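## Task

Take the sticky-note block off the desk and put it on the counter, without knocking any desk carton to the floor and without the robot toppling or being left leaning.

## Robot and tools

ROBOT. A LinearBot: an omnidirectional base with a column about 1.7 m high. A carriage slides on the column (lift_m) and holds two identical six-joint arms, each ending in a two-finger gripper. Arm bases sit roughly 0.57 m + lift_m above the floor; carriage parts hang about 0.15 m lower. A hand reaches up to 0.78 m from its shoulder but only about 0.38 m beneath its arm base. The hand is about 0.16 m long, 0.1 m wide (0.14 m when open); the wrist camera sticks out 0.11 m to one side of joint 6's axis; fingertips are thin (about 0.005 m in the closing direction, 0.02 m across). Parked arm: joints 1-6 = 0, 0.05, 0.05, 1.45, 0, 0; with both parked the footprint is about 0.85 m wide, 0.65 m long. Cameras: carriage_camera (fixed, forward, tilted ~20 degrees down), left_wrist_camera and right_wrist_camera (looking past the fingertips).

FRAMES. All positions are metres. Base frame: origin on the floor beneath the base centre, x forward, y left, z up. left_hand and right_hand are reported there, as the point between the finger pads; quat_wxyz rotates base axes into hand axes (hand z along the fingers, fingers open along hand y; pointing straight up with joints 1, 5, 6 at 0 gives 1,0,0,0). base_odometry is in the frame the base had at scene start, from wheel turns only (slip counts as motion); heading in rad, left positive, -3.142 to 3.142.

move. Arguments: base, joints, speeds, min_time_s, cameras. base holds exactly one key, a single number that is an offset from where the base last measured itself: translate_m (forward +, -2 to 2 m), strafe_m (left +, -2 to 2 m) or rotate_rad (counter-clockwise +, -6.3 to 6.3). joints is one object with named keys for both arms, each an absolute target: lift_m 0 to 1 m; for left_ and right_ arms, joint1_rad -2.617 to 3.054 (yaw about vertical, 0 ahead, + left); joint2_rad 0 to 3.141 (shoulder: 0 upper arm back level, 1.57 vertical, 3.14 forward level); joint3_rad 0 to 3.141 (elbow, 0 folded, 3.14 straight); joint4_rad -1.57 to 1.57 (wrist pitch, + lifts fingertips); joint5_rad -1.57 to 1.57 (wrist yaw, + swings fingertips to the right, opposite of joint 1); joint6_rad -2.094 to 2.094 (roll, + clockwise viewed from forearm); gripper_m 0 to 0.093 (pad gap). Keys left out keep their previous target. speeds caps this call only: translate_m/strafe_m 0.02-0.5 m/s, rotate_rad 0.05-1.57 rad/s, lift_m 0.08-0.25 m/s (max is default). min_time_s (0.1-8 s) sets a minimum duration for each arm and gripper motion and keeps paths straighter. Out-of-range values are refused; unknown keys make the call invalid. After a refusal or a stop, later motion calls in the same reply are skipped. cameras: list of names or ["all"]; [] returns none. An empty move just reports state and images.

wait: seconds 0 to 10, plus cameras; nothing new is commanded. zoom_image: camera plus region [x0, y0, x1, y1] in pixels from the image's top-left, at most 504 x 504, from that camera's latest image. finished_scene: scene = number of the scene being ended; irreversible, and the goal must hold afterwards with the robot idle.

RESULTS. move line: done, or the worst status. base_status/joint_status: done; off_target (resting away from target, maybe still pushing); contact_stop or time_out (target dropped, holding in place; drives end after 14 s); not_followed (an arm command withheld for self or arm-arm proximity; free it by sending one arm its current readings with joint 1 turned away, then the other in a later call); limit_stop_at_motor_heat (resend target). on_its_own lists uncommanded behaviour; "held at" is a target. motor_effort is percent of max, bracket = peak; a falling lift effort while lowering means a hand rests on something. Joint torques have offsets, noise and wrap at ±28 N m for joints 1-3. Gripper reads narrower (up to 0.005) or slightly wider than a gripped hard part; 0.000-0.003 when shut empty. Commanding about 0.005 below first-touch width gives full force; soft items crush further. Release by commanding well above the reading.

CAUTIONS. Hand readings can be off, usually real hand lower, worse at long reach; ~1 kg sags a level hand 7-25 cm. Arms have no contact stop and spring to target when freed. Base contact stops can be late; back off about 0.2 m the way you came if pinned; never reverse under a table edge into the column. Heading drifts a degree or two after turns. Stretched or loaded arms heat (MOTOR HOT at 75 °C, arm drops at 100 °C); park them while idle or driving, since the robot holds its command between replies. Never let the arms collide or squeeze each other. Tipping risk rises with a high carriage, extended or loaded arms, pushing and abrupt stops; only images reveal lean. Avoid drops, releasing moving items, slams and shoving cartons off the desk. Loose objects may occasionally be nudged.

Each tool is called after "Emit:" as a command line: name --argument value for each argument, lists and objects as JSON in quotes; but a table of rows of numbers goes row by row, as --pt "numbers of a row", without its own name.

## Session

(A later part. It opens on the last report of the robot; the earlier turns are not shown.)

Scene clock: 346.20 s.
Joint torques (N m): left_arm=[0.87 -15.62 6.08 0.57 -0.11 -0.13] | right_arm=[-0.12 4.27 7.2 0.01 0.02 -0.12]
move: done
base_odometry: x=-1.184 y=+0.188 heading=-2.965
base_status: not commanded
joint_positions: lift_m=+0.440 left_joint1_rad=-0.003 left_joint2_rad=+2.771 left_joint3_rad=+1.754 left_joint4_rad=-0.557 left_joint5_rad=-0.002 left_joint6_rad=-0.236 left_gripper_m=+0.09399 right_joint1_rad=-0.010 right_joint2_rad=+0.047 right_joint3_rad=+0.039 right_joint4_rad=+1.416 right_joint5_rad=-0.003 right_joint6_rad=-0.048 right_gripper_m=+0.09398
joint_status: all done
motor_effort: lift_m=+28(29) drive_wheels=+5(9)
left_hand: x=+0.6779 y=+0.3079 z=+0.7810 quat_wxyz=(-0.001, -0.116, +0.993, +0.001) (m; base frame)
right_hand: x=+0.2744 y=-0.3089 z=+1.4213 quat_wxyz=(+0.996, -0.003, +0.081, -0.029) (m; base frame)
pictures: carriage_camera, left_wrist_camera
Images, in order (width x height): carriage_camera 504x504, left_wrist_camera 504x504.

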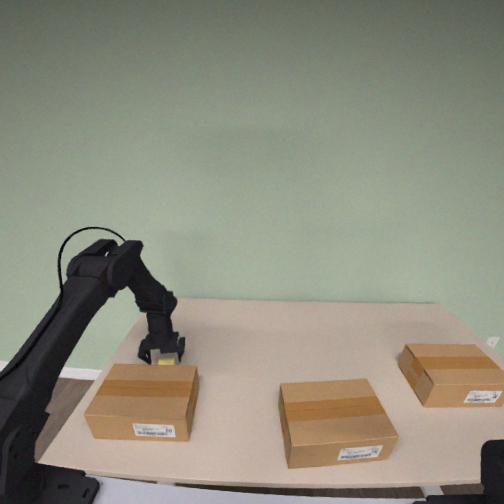

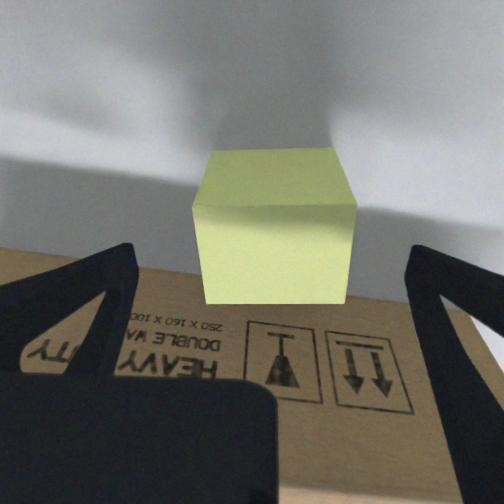

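Emit:
move --joints '{"lift_m": 0.402}' --speeds '{"lift_m": 0.08}' --cameras '["left_wrist_camera", "carriage_camera"]'

Scene clock: 350.87 s.
Joint torques (N m): left_arm=[0.9 -15.75 5.93 0.53 -0.12 -0.15] | right_arm=[-0.1 4.22 7.15 0.03 0 -0.12]
move: done
base_odometry: x=-1.184 y=+0.188 heading=-2.965
base_status: not commanded
joint_positions: lift_m=+0.402 left_joint1_rad=-0.003 left_joint2_rad=+2.772 left_joint3_rad=+1.755 left_joint4_rad=-0.556 left_joint5_rad=-0.002 left_joint6_rad=-0.236 left_gripper_m=+0.09399 right_joint1_rad=-0.010 right_joint2_rad=+0.047 right_joint3_rad=+0.039 right_joint4_rad=+1.416 right_joint5_rad=-0.003 right_joint6_rad=-0.048 right_gripper_m=+0.09398
joint_status: all done
motor_effort: lift_m=+28(28) drive_wheels=+5(9)
left_hand: x=+0.6783 y=+0.3079 z=+0.7428 quat_wxyz=(-0.001, -0.116, +0.993, +0.001) (m; base frame)
right_hand: x=+0.2744 y=-0.3089 z=+1.3833 quat_wxyz=(+0.996, -0.003, +0.081, -0.029) (m; base frame)
pictures: carriage_camera, left_wrist_camera
Images, in order (width x height): carriage_camera 504x504, left_wrist_camera 504x504.

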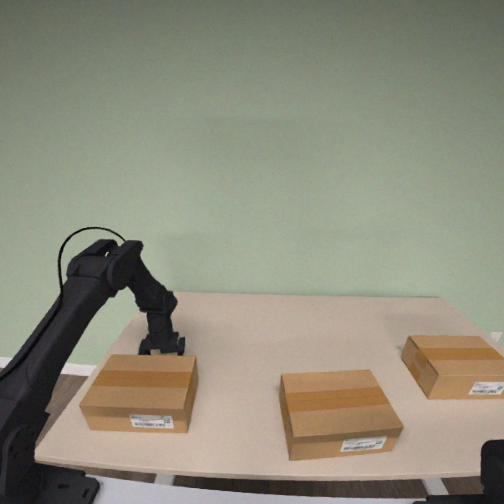

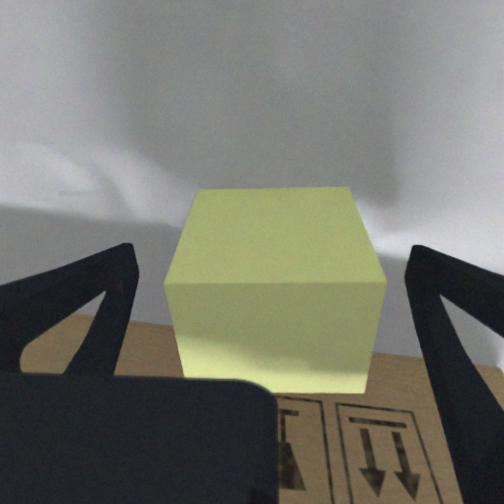

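Emit:
move --joints '{"left_gripper_m": 0.045}' --min_time_s 2 --cameras '["left_wrist_camera"]'

Scene clock: 356.53 s.
Joint torques (N m): left_arm=[0.83 -15.72 5.97 0.55 -0.1 -0.14] | right_arm=[-0.06 4.23 7.17 0.02 0.01 -0.12]
move: off_target
base_odometry: x=-1.184 y=+0.188 heading=-2.965
base_status: not commanded
joint_positions: lift_m=+0.402 left_joint1_rad=-0.003 left_joint2_rad=+2.772 left_joint3_rad=+1.755 left_joint4_rad=-0.556 left_joint5_rad=-0.002 left_joint6_rad=-0.237 left_gripper_m=+0.05111 right_joint1_rad=-0.010 right_joint2_rad=+0.047 right_joint3_rad=+0.039 right_joint4_rad=+1.416 right_joint5_rad=-0.003 right_joint6_rad=-0.048 right_gripper_m=+0.09398
joint_status: left_gripper_m off_target (ended at +0.05113, target +0.04500)
motor_effort: lift_m=+28(28) drive_wheels=+4(7)
left_hand: x=+0.6783 y=+0.3079 z=+0.7428 quat_wxyz=(-0.001, -0.117, +0.993, +0.001) (m; base frame)
right_hand: x=+0.2744 y=-0.3089 z=+1.3833 quat_wxyz=(+0.996, -0.003, +0.081, -0.029) (m; base frame)
pictures: left_wrist_camera
Images, in order (width x height): left_wrist_camera 504x504.

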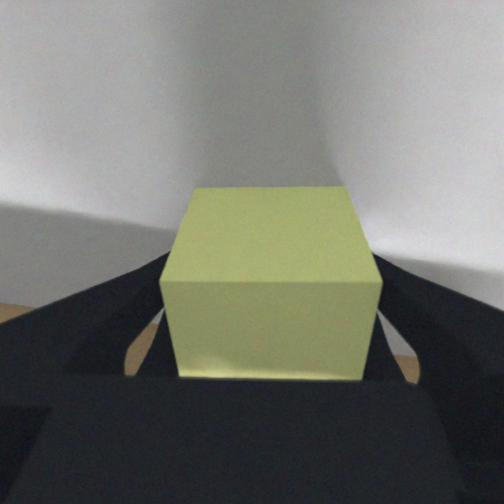

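Emit:
move --joints '{"lift_m": 0.46}' --speeds '{"lift_m": 0.08}' --cameras '["left_wrist_camera"]'

Emit:
move --joints '{"lift_m": 0.75}' --speeds '{"lift_m": 0.15}' --cameras '["left_wrist_camera", "carriage_camera"]'

Scene clock: 360.77 s.
Joint torques (N m): left_arm=[0.9 -16.01 5.91 0.55 -0.12 -0.14] | right_arm=[-0.13 4.25 7.23 0.01 0 -0.12]
move: done
base_odometry: x=-1.184 y=+0.188 heading=-2.965
base_status: not commanded
joint_positions: lift_m=+0.460 left_joint1_rad=-0.003 left_joint2_rad=+2.774 left_joint3_rad=+1.755 left_joint4_rad=-0.556 left_joint5_rad=-0.002 left_joint6_rad=-0.237 left_gripper_m=+0.05110 right_joint1_rad=-0.010 right_joint2_rad=+0.047 right_joint3_rad=+0.039 right_joint4_rad=+1.416 right_joint5_rad=-0.003 right_joint6_rad=-0.048 right_gripper_m=+0.09398
joint_status: all done
motor_effort: lift_m=+31(38) drive_wheels=+5(10)
left_hand: x=+0.6777 y=+0.3079 z=+0.7997 quat_wxyz=(-0.002, -0.117, +0.993, +0.001) (m; base frame)
right_hand: x=+0.2744 y=-0.3089 z=+1.4410 quat_wxyz=(+0.996, -0.003, +0.081, -0.029) (m; base frame)
pictures: left_wrist_camera
Images, in order (width x height): left_wrist_camera 504x504.

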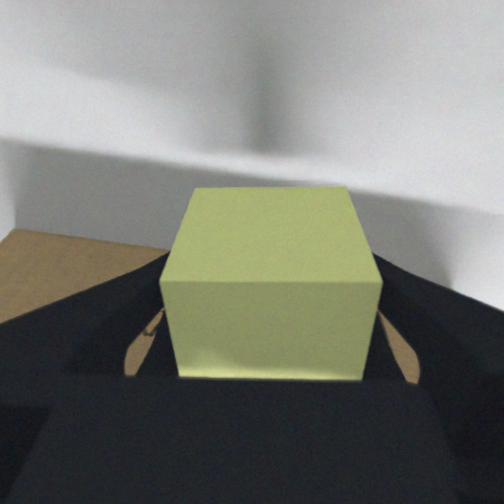

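Scene clock: 363.13 s.
Joint torques (N m): left_arm=[0.83 -15.95 5.94 0.53 -0.12 -0.15] | right_arm=[-0.06 4.23 7.25 0.02 0.02 -0.11]
move: done
base_odometry: x=-1.184 y=+0.188 heading=-2.965
base_status: not commanded
joint_positions: lift_m=+0.750 left_joint1_rad=-0.003 left_joint2_rad=+2.776 left_joint3_rad=+1.755 left_joint4_rad=-0.556 left_joint5_rad=-0.002 left_joint6_rad=-0.237 left_gripper_m=+0.05110 right_joint1_rad=-0.010 right_joint2_rad=+0.047 right_joint3_rad=+0.039 right_joint4_rad=+1.416 right_joint5_rad=-0.003 right_joint6_rad=-0.048 right_gripper_m=+0.09398
joint_status: all done
motor_effort: lift_m=+31(37) drive_wheels=+6(10)
left_hand: x=+0.6772 y=+0.3079 z=+1.0889 quat_wxyz=(-0.003, -0.117, +0.993, +0.001) (m; base frame)
right_hand: x=+0.2744 y=-0.3089 z=+1.7310 quat_wxyz=(+0.996, -0.003, +0.081, -0.029) (m; base frame)
pictures: carriage_camera, left_wrist_camera
Images, in order (width x height): carriage_camera 504x504, left_wrist_camera 504x504.

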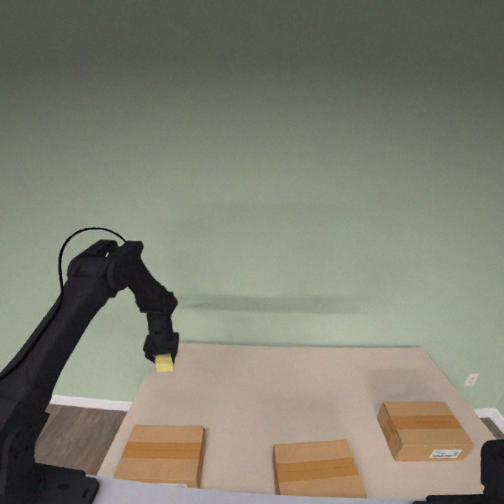

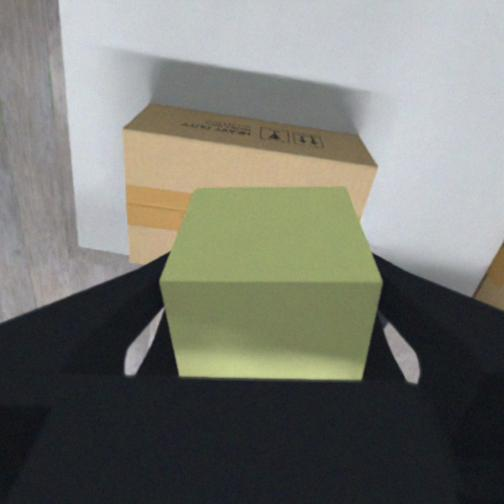

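Emit:
move --base '{"translate_m": -0.5}' --speeds '{"translate_m": 0.3}' --cameras '[]'

Emit:
move --joints '{"left_joint2_rad": 1.6, "left_joint3_rad": 1.45, "left_joint4_rad": -1.42, "left_joint6_rad": 0.0}' --base '{"rotate_rad": 2.965}' --min_time_s 3 --speeds '{"rotate_rad": 0.8}' --cameras '["left_wrist_camera", "carriage_camera"]'

Scene clock: 380.67 s.
Joint torques (N m): left_arm=[0.75 -16.12 5.9 0.52 -0.11 -0.15] | right_arm=[-0.1 4.25 7.21 0.01 0.01 -0.11]
move: done
base_odometry: x=-0.691 y=+0.276 heading=-2.965
base_status: done
joint_positions: lift_m=+0.750 left_joint1_rad=-0.002 left_joint2_rad=+2.776 left_joint3_rad=+1.755 left_joint4_rad=-0.554 left_joint5_rad=-0.002 left_joint6_rad=-0.237 left_gripper_m=+0.05110 right_joint1_rad=-0.010 right_joint2_rad=+0.047 right_joint3_rad=+0.039 right_joint4_rad=+1.416 right_joint5_rad=-0.003 right_joint6_rad=-0.048 right_gripper_m=+0.09398
joint_status: not commanded
motor_effort: lift_m=+31(31) drive_wheels=-1(14)
left_hand: x=+0.6776 y=+0.3085 z=+1.0889 quat_wxyz=(-0.002, -0.117, +0.993, +0.001) (m; base frame)
right_hand: x=+0.2742 y=-0.3089 z=+1.7310 quat_wxyz=(+0.996, -0.003, +0.081, -0.029) (m; base frame)
pictures: none
No camera images: "cameras" was empty.

Scene clock: 385.67 s.
Joint torques (N m): left_arm=[0.54 -10.55 5.55 0.47 -0.1 0.04] | right_arm=[-0.12 4.26 7.15 0.02 0.01 -0.12]
move: done
base_odometry: x=-0.692 y=+0.276 heading=-0.001
base_status: done
joint_positions: lift_m=+0.750 left_joint1_rad=+0.001 left_joint2_rad=+1.624 left_joint3_rad=+1.462 left_joint4_rad=-1.412 left_joint5_rad=-0.001 left_joint6_rad=-0.009 left_gripper_m=+0.05105 right_joint1_rad=-0.010 right_joint2_rad=+0.047 right_joint3_rad=+0.039 right_joint4_rad=+1.416 right_joint5_rad=-0.003 right_joint6_rad=-0.048 right_gripper_m=+0.09400
joint_status: all done
motor_effort: lift_m=+31(31) drive_wheels=+6(15)
left_hand: x=+0.5175 y=+0.3096 z=+1.4555 quat_wxyz=(-0.001, -0.005, +1.000, +0.001) (m; base frame)
right_hand: x=+0.2742 y=-0.3089 z=+1.7310 quat_wxyz=(+0.996, -0.003, +0.081, -0.029) (m; base frame)
pictures: carriage_camera, left_wrist_camera
Images, in order (width x height): carriage_camera 504x504, left_wrist_camera 504x504.

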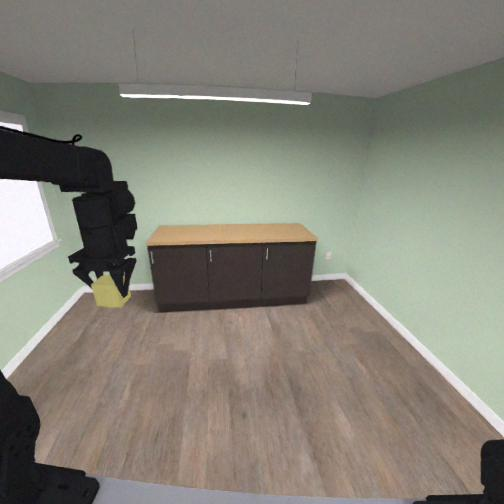

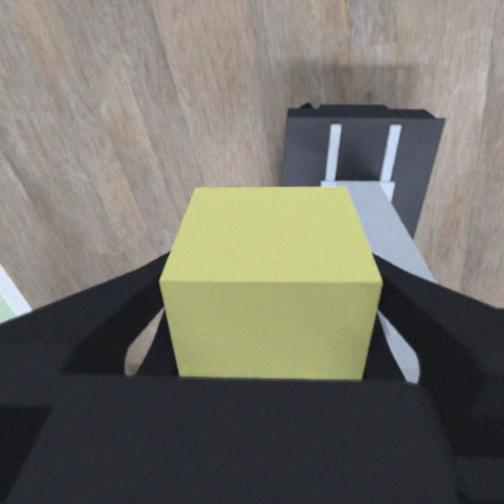

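Emit:
move --base '{"rotate_rad": 0.09}' --cameras '["carriage_camera"]'

Emit:
move --base '{"translate_m": 1.5}' --speeds '{"translate_m": 0.4}' --cameras '["carriage_camera", "left_wrist_camera"]'

Scene clock: 394.17 s.
Joint torques (N m): left_arm=[0.49 -10.54 5.59 0.48 -0.1 0.04] | right_arm=[-0.1 4.25 7.21 0 0.01 -0.12]
move: done
base_odometry: x=-0.691 y=+0.276 heading=+0.089
base_status: done
joint_positions: lift_m=+0.750 left_joint1_rad=+0.002 left_joint2_rad=+1.623 left_joint3_rad=+1.462 left_joint4_rad=-1.413 left_joint5_rad=-0.001 left_joint6_rad=-0.008 left_gripper_m=+0.05104 right_joint1_rad=-0.010 right_joint2_rad=+0.047 right_joint3_rad=+0.039 right_joint4_rad=+1.417 right_joint5_rad=-0.003 right_joint6_rad=-0.048 right_gripper_m=+0.09400
joint_status: not commanded
motor_effort: lift_m=+31(31) drive_wheels=+8(13)
left_hand: x=+0.5172 y=+0.3097 z=+1.4556 quat_wxyz=(-0.002, -0.005, +1.000, +0.001) (m; base frame)
right_hand: x=+0.2740 y=-0.3089 z=+1.7311 quat_wxyz=(+0.996, -0.003, +0.081, -0.029) (m; base frame)
pictures: carriage_camera
Images, in order (width x height): carriage_camera 504x504.

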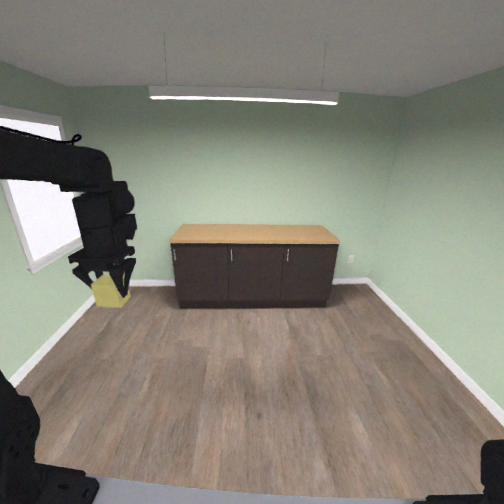

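Scene clock: 399.80 s.
Joint torques (N m): left_arm=[0.47 -10.25 5.65 0.52 -0.12 0.04] | right_arm=[-0.12 4.23 7.25 -0.01 0.01 -0.12]
move: done
base_odometry: x=+0.802 y=+0.412 heading=+0.090
base_status: done
joint_positions: lift_m=+0.750 left_joint1_rad=+0.002 left_joint2_rad=+1.621 left_joint3_rad=+1.462 left_joint4_rad=-1.416 left_joint5_rad=-0.001 left_joint6_rad=-0.008 left_gripper_m=+0.05104 right_joint1_rad=-0.010 right_joint2_rad=+0.047 right_joint3_rad=+0.039 right_joint4_rad=+1.419 right_joint5_rad=-0.003 right_joint6_rad=-0.048 right_gripper_m=+0.09400
joint_status: not commanded
motor_effort: lift_m=+31(31) drive_wheels=-12(22)
left_hand: x=+0.5164 y=+0.3096 z=+1.4561 quat_wxyz=(-0.002, -0.005, +1.000, +0.000) (m; base frame)
right_hand: x=+0.2736 y=-0.3089 z=+1.7311 quat_wxyz=(+0.996, -0.003, +0.080, -0.029) (m; base frame)
pictures: carriage_camera, left_wrist_camera
Images, in order (width x height): carriage_camera 504x504, left_wrist_camera 504x504.

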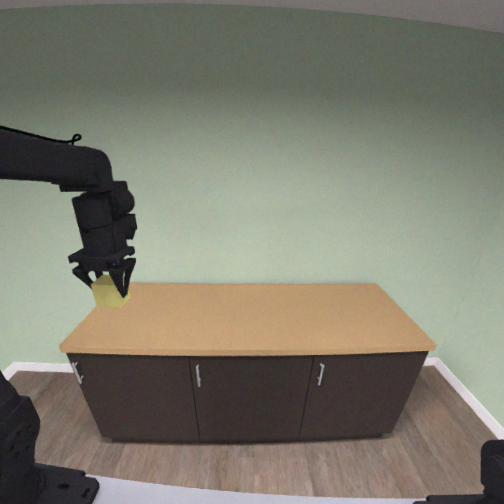

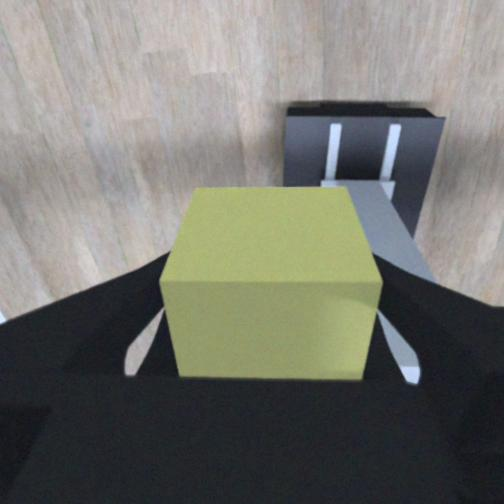

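Emit:
move --base '{"translate_m": 0.32}' --speeds '{"translate_m": 0.3}' --joints '{"left_joint2_rad": 2.777, "left_joint3_rad": 1.763, "left_joint4_rad": -0.557, "lift_m": 0.8}' --min_time_s 3 --cameras '["carriage_camera", "left_wrist_camera"]'

Scene clock: 412.10 s.
Joint torques (N m): left_arm=[0.51 -14.46 7.1 0.69 -0.11 0.05] | right_arm=[-0.09 4.25 7.24 -0.01 0 -0.12]
move: done
base_odometry: x=+1.121 y=+0.441 heading=+0.091
base_status: done
joint_positions: lift_m=+0.800 left_joint1_rad=+0.001 left_joint2_rad=+2.760 left_joint3_rad=+1.743 left_joint4_rad=-0.569 left_joint5_rad=-0.001 left_joint6_rad=-0.008 left_gripper_m=+0.05104 right_joint1_rad=-0.010 right_joint2_rad=+0.047 right_joint3_rad=+0.039 right_joint4_rad=+1.417 right_joint5_rad=-0.003 right_joint6_rad=-0.048 right_gripper_m=+0.09400
joint_status: all done
motor_effort: lift_m=+31(38) drive_wheels=-10(18)
left_hand: x=+0.6743 y=+0.3098 z=+1.1437 quat_wxyz=(-0.007, -0.005, +1.000, +0.000) (m; base frame)
right_hand: x=+0.2740 y=-0.3089 z=+1.7811 quat_wxyz=(+0.996, -0.003, +0.081, -0.029) (m; base frame)
pictures: carriage_camera, left_wrist_camera
Images, in order (width x height): carriage_camera 504x504, left_wrist_camera 504x504.

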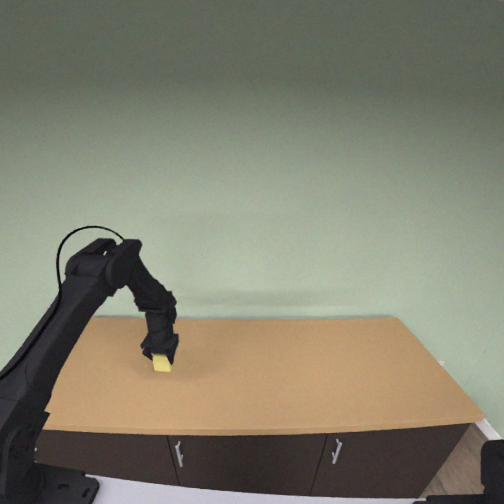

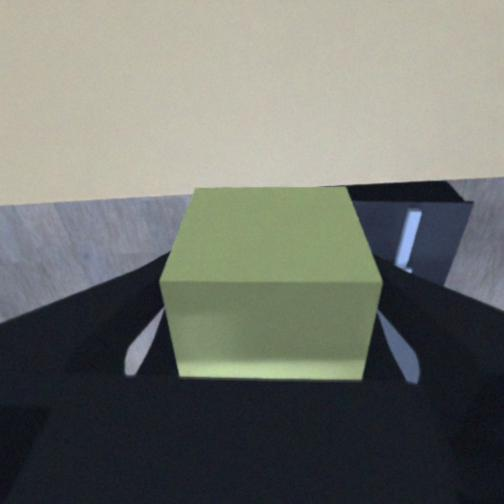

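Emit:
move --base '{"translate_m": 0.1}' --speeds '{"translate_m": 0.15}' --cameras '[]'

Emit:
move --joints '{"lift_m": 0.66}' --speeds '{"lift_m": 0.15}' --cameras '["carriage_camera", "left_wrist_camera"]'

Scene clock: 429.30 s.
Joint torques (N m): left_arm=[0.68 -14.37 7.16 0.6 -0.12 0.02] | right_arm=[-0.1 4.25 7.16 -0.01 0 -0.12]
move: done
base_odometry: x=+1.221 y=+0.451 heading=+0.092
base_status: done
joint_positions: lift_m=+0.800 left_joint1_rad=+0.001 left_joint2_rad=+2.760 left_joint3_rad=+1.743 left_joint4_rad=-0.561 left_joint5_rad=-0.001 left_joint6_rad=-0.008 left_gripper_m=+0.05104 right_joint1_rad=-0.010 right_joint2_rad=+0.047 right_joint3_rad=+0.039 right_joint4_rad=+1.417 right_joint5_rad=-0.003 right_joint6_rad=-0.048 right_gripper_m=+0.09400
joint_status: not commanded
motor_effort: lift_m=+31(31) drive_wheels=-9(16)
left_hand: x=+0.6761 y=+0.3098 z=+1.1437 quat_wxyz=(-0.003, -0.005, +1.000, +0.000) (m; base frame)
right_hand: x=+0.2739 y=-0.3089 z=+1.7811 quat_wxyz=(+0.996, -0.003, +0.080, -0.029) (m; base frame)
pictures: none
No camera images: "cameras" was empty.

Scene clock: 430.67 s.
Joint torques (N m): left_arm=[0.53 -15.56 6.34 0.56 -0.11 0.05] | right_arm=[-0.06 4.23 7.19 -0.01 0.01 -0.11]
move: done
base_odometry: x=+1.221 y=+0.451 heading=+0.092
base_status: not commanded
joint_positions: lift_m=+0.660 left_joint1_rad=+0.001 left_joint2_rad=+2.773 left_joint3_rad=+1.750 left_joint4_rad=-0.559 left_joint5_rad=-0.001 left_joint6_rad=-0.008 left_gripper_m=+0.05104 right_joint1_rad=-0.010 right_joint2_rad=+0.047 right_joint3_rad=+0.039 right_joint4_rad=+1.417 right_joint5_rad=-0.003 right_joint6_rad=-0.048 right_gripper_m=+0.09400
joint_status: all done
motor_effort: lift_m=+28(29) drive_wheels=-9(12)
left_hand: x=+0.6752 y=+0.3098 z=+0.9997 quat_wxyz=(-0.005, -0.005, +1.000, +0.000) (m; base frame)
right_hand: x=+0.2739 y=-0.3089 z=+1.6414 quat_wxyz=(+0.996, -0.003, +0.080, -0.029) (m; base frame)
pictures: carriage_camera, left_wrist_camera
Images, in order (width x height): carriage_camera 504x504, left_wrist_camera 504x504.

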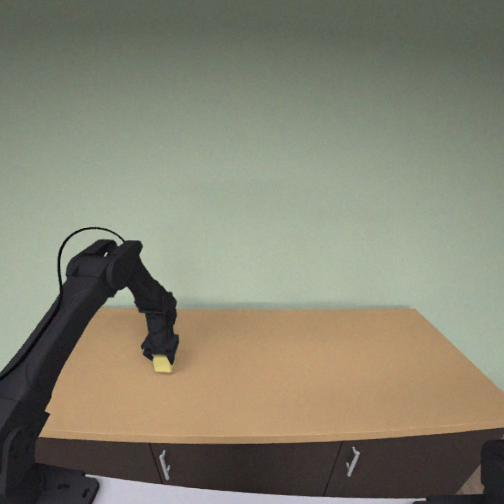

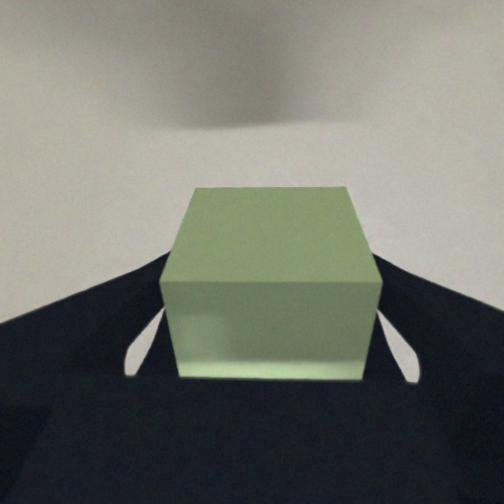

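Emit:
move --joints '{"lift_m": 0.625}' --speeds '{"lift_m": 0.08}' --cameras '["left_wrist_camera", "carriage_camera"]'

Scene clock: 435.80 s.
Joint torques (N m): left_arm=[0.59 -15.82 6.26 0.53 -0.11 0.04] | right_arm=[-0.08 4.26 7.19 -0.01 0 -0.12]
move: done
base_odometry: x=+1.221 y=+0.451 heading=+0.092
base_status: not commanded
joint_positions: lift_m=+0.625 left_joint1_rad=+0.001 left_joint2_rad=+2.773 left_joint3_rad=+1.752 left_joint4_rad=-0.557 left_joint5_rad=-0.001 left_joint6_rad=-0.008 left_gripper_m=+0.05104 right_joint1_rad=-0.010 right_joint2_rad=+0.047 right_joint3_rad=+0.039 right_joint4_rad=+1.417 right_joint5_rad=-0.003 right_joint6_rad=-0.048 right_gripper_m=+0.09400
joint_status: all done
motor_effort: lift_m=+28(29) drive_wheels=-11(11)
left_hand: x=+0.6764 y=+0.3098 z=+0.9649 quat_wxyz=(-0.004, -0.005, +1.000, +0.000) (m; base frame)
right_hand: x=+0.2739 y=-0.3089 z=+1.6064 quat_wxyz=(+0.996, -0.003, +0.080, -0.029) (m; base frame)
pictures: carriage_camera, left_wrist_camera
Images, in order (width x height): carriage_camera 504x504, left_wrist_camera 504x504.

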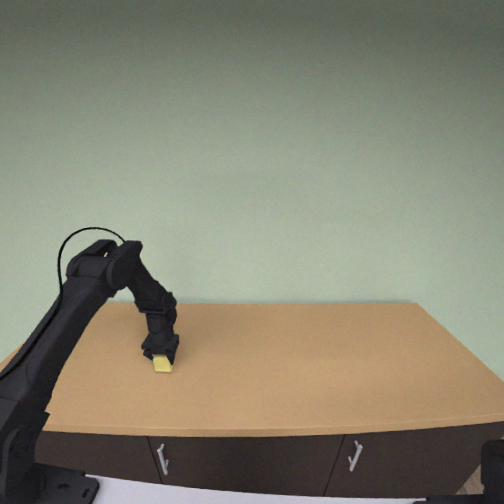

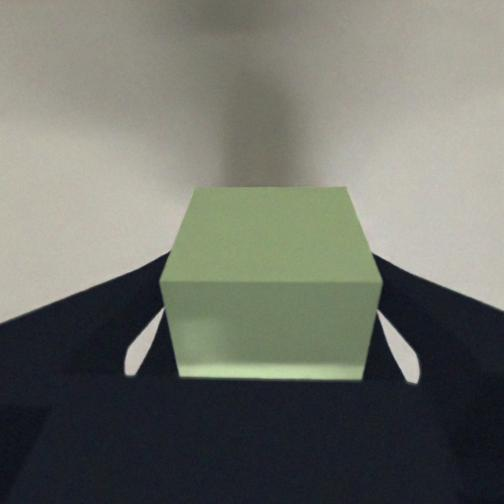

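Emit:
move --joints '{"lift_m": 0.613}' --speeds '{"lift_m": 0.08}' --cameras '["left_wrist_camera"]'

Emit:
move --joints '{"lift_m": 0.606}' --speeds '{"lift_m": 0.08}' --cameras '["left_wrist_camera"]'

Scene clock: 440.60 s.
Joint torques (N m): left_arm=[0.53 -15.76 6.26 0.49 -0.11 0.04] | right_arm=[-0.1 4.19 7.2 0 0.01 -0.11]
move: done
base_odometry: x=+1.221 y=+0.451 heading=+0.092
base_status: not commanded
joint_positions: lift_m=+0.613 left_joint1_rad=+0.001 left_joint2_rad=+2.773 left_joint3_rad=+1.753 left_joint4_rad=-0.556 left_joint5_rad=-0.001 left_joint6_rad=-0.008 left_gripper_m=+0.05104 right_joint1_rad=-0.010 right_joint2_rad=+0.047 right_joint3_rad=+0.039 right_joint4_rad=+1.417 right_joint5_rad=-0.003 right_joint6_rad=-0.048 right_gripper_m=+0.09400
joint_status: all done
motor_effort: lift_m=+28(29) drive_wheels=-9(11)
left_hand: x=+0.6771 y=+0.3098 z=+0.9530 quat_wxyz=(-0.003, -0.005, +1.000, +0.000) (m; base frame)
right_hand: x=+0.2739 y=-0.3089 z=+1.5943 quat_wxyz=(+0.996, -0.003, +0.080, -0.029) (m; base frame)
pictures: left_wrist_camera
Images, in order (width x height): left_wrist_camera 504x504.

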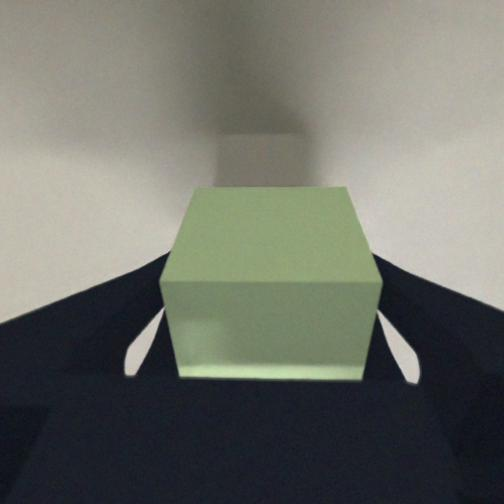

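Scene clock: 441.07 s.
Joint torques (N m): left_arm=[0.55 -16.03 6.02 0.52 -0.11 0.06] | right_arm=[-0.08 4.23 7.19 0 0.01 -0.12]
move: done
base_odometry: x=+1.221 y=+0.451 heading=+0.092
base_status: not commanded
joint_positions: lift_m=+0.606 left_joint1_rad=+0.001 left_joint2_rad=+2.776 left_joint3_rad=+1.754 left_joint4_rad=-0.555 left_joint5_rad=-0.001 left_joint6_rad=-0.008 left_gripper_m=+0.05104 right_joint1_rad=-0.010 right_joint2_rad=+0.047 right_joint3_rad=+0.039 right_joint4_rad=+1.417 right_joint5_rad=-0.003 right_joint6_rad=-0.048 right_gripper_m=+0.09400
joint_status: all done
motor_effort: lift_m=+28(28) drive_wheels=-9(11)
left_hand: x=+0.6766 y=+0.3098 z=+0.9448 quat_wxyz=(-0.003, -0.005, +1.000, +0.000) (m; base frame)
right_hand: x=+0.2739 y=-0.3089 z=+1.5874 quat_wxyz=(+0.996, -0.003, +0.080, -0.029) (m; base frame)
pictures: left_wrist_camera
Images, in order (width x height): left_wrist_camera 504x504.

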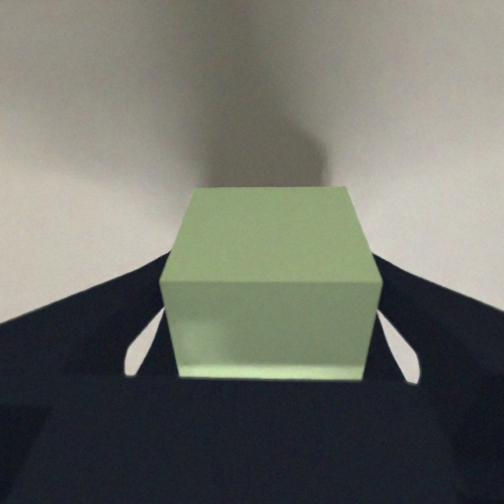

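Emit:
move --joints '{"lift_m": 0.600}' --speeds '{"lift_m": 0.08}' --cameras '[]'

Emit:
move --joints '{"lift_m": 0.594}' --speeds '{"lift_m": 0.08}' --cameras '["left_wrist_camera"]'

Scene clock: 445.73 s.
Joint torques (N m): left_arm=[0.47 -16.25 5.91 0.58 -0.11 0.04] | right_arm=[-0.1 4.21 7.25 0 0.01 -0.12]
move: done
base_odometry: x=+1.221 y=+0.451 heading=+0.092
base_status: not commanded
joint_positions: lift_m=+0.600 left_joint1_rad=+0.001 left_joint2_rad=+2.778 left_joint3_rad=+1.755 left_joint4_rad=-0.555 left_joint5_rad=-0.001 left_joint6_rad=-0.008 left_gripper_m=+0.05104 right_joint1_rad=-0.010 right_joint2_rad=+0.047 right_joint3_rad=+0.039 right_joint4_rad=+1.418 right_joint5_rad=-0.003 right_joint6_rad=-0.048 right_gripper_m=+0.09400
joint_status: all done
motor_effort: lift_m=+28(28) drive_wheels=-11(11)
left_hand: x=+0.6764 y=+0.3098 z=+0.9381 quat_wxyz=(-0.004, -0.005, +1.000, +0.000) (m; base frame)
right_hand: x=+0.2738 y=-0.3089 z=+1.5814 quat_wxyz=(+0.996, -0.003, +0.080, -0.029) (m; base frame)
pictures: none
No camera images: "cameras" was empty.

Scene clock: 446.20 s.
Joint torques (N m): left_arm=[0.5 -16.28 5.72 0.52 -0.11 0.04] | right_arm=[-0.13 4.25 7.23 -0.02 0 -0.12]
move: done
base_odometry: x=+1.221 y=+0.451 heading=+0.092
base_status: not commanded
joint_positions: lift_m=+0.594 left_joint1_rad=+0.001 left_joint2_rad=+2.777 left_joint3_rad=+1.757 left_joint4_rad=-0.551 left_joint5_rad=-0.001 left_joint6_rad=-0.008 left_gripper_m=+0.05104 right_joint1_rad=-0.010 right_joint2_rad=+0.047 right_joint3_rad=+0.039 right_joint4_rad=+1.418 right_joint5_rad=-0.003 right_joint6_rad=-0.048 right_gripper_m=+0.09400
joint_status: all done
motor_effort: lift_m=+26(27) drive_wheels=-11(12)
left_hand: x=+0.6787 y=+0.3098 z=+0.9330 quat_wxyz=(+0.000, -0.005, +1.000, +0.000) (m; base frame)
right_hand: x=+0.2738 y=-0.3089 z=+1.5755 quat_wxyz=(+0.996, -0.003, +0.080, -0.029) (m; base frame)
pictures: left_wrist_camera
Images, in order (width x height): left_wrist_camera 504x504.

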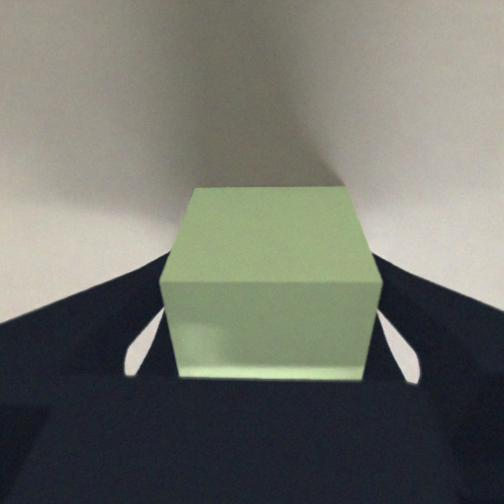

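Emit:
move --joints '{"lift_m": 0.591}' --speeds '{"lift_m": 0.08}' --cameras '["left_wrist_camera", "carriage_camera"]'

Scene clock: 449.67 s.
Joint torques (N m): left_arm=[0.46 -15.77 5.75 0.59 -0.12 0.05] | right_arm=[-0.14 4.23 7.23 -0.02 0 -0.13]
move: done
base_odometry: x=+1.221 y=+0.451 heading=+0.092
base_status: not commanded
joint_positions: lift_m=+0.591 left_joint1_rad=+0.001 left_joint2_rad=+2.773 left_joint3_rad=+1.757 left_joint4_rad=-0.559 left_joint5_rad=-0.001 left_joint6_rad=-0.008 left_gripper_m=+0.05104 right_joint1_rad=-0.010 right_joint2_rad=+0.047 right_joint3_rad=+0.039 right_joint4_rad=+1.418 right_joint5_rad=-0.003 right_joint6_rad=-0.048 right_gripper_m=+0.09400
joint_status: all done
motor_effort: lift_m=+25(26) drive_wheels=-10(11)
left_hand: x=+0.6781 y=+0.3098 z=+0.9321 quat_wxyz=(-0.002, -0.005, +1.000, +0.000) (m; base frame)
right_hand: x=+0.2738 y=-0.3089 z=+1.5726 quat_wxyz=(+0.996, -0.003, +0.080, -0.029) (m; base frame)
pictures: carriage_camera, left_wrist_camera
Images, in order (width x height): carriage_camera 504x504, left_wrist_camera 504x504.

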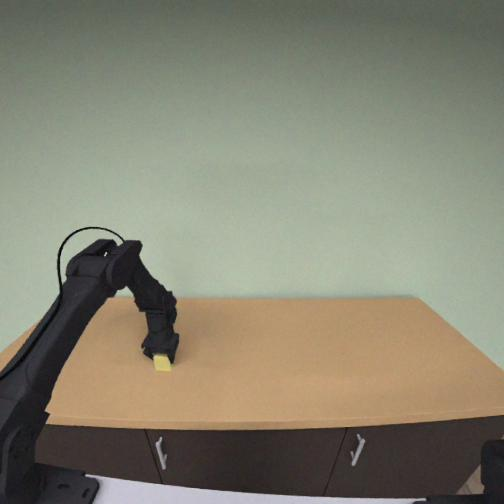

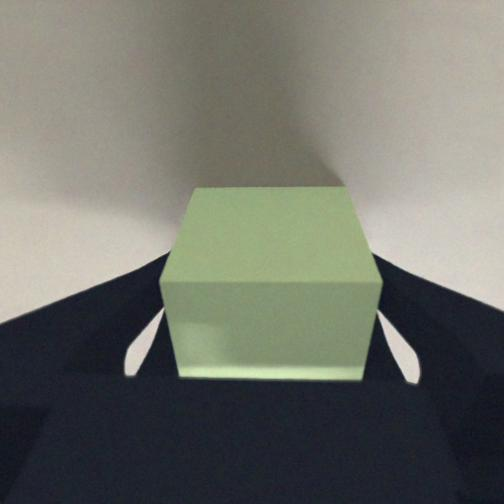

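Emit:
move --joints '{"left_gripper_m": 0.093}' --min_time_s 3 --cameras '["left_wrist_camera"]'

Emit:
move --joints '{"lift_m": 0.75}' --speeds '{"lift_m": 0.1}' --cameras '["left_wrist_camera", "carriage_camera"]'

Scene clock: 456.40 s.
Joint torques (N m): left_arm=[0.53 -15.82 5.71 0.57 -0.11 0.03] | right_arm=[-0.08 4.23 7.23 -0.02 0.01 -0.11]
move: done
base_odometry: x=+1.221 y=+0.451 heading=+0.092
base_status: not commanded
joint_positions: lift_m=+0.591 left_joint1_rad=+0.001 left_joint2_rad=+2.773 left_joint3_rad=+1.757 left_joint4_rad=-0.559 left_joint5_rad=-0.001 left_joint6_rad=-0.007 left_gripper_m=+0.09294 right_joint1_rad=-0.010 right_joint2_rad=+0.047 right_joint3_rad=+0.039 right_joint4_rad=+1.418 right_joint5_rad=-0.003 right_joint6_rad=-0.048 right_gripper_m=+0.09400
joint_status: all done
motor_effort: lift_m=+25(26) drive_wheels=+6(12)
left_hand: x=+0.6783 y=+0.3098 z=+0.9321 quat_wxyz=(-0.002, -0.004, +1.000, +0.000) (m; base frame)
right_hand: x=+0.2738 y=-0.3089 z=+1.5726 quat_wxyz=(+0.996, -0.003, +0.080, -0.029) (m; base frame)
pictures: left_wrist_camera
Images, in order (width x height): left_wrist_camera 504x504.

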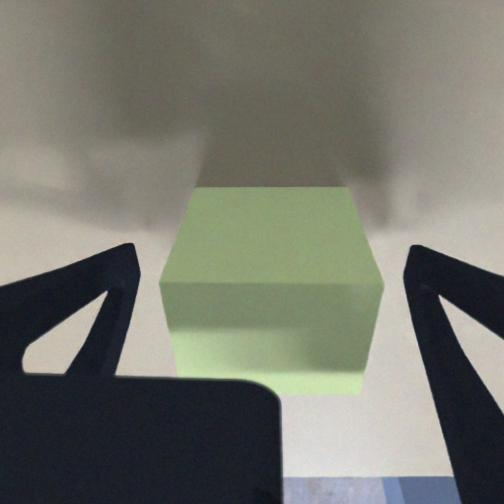

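Scene clock: 458.37 s.
Joint torques (N m): left_arm=[0.51 -15.87 5.55 0.58 -0.11 0.03] | right_arm=[-0.12 4.18 7.23 -0.02 0.01 -0.12]
move: done
base_odometry: x=+1.221 y=+0.451 heading=+0.092
base_status: not commanded
joint_positions: lift_m=+0.750 left_joint1_rad=+0.001 left_joint2_rad=+2.774 left_joint3_rad=+1.757 left_joint4_rad=-0.556 left_joint5_rad=-0.001 left_joint6_rad=-0.007 left_gripper_m=+0.09294 right_joint1_rad=-0.010 right_joint2_rad=+0.047 right_joint3_rad=+0.039 right_joint4_rad=+1.418 right_joint5_rad=-0.003 right_joint6_rad=-0.048 right_gripper_m=+0.09400
joint_status: all done
motor_effort: lift_m=+31(37) drive_wheels=+6(11)
left_hand: x=+0.6784 y=+0.3098 z=+1.0900 quat_wxyz=(-0.001, -0.004, +1.000, +0.000) (m; base frame)
right_hand: x=+0.2738 y=-0.3089 z=+1.7311 quat_wxyz=(+0.996, -0.003, +0.080, -0.029) (m; base frame)
pictures: carriage_camera, left_wrist_camera
Images, in order (width x height): carriage_camera 504x504, left_wrist_camera 504x504.

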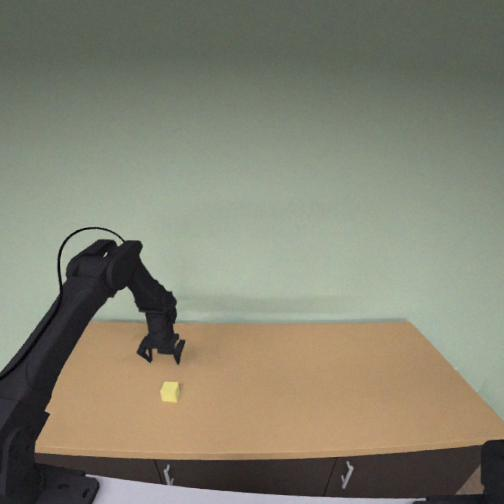

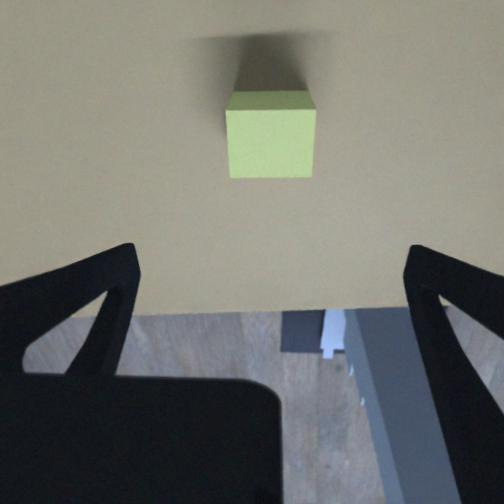

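Emit:
finished_scene --scene 1

The scene is finished: the task was done.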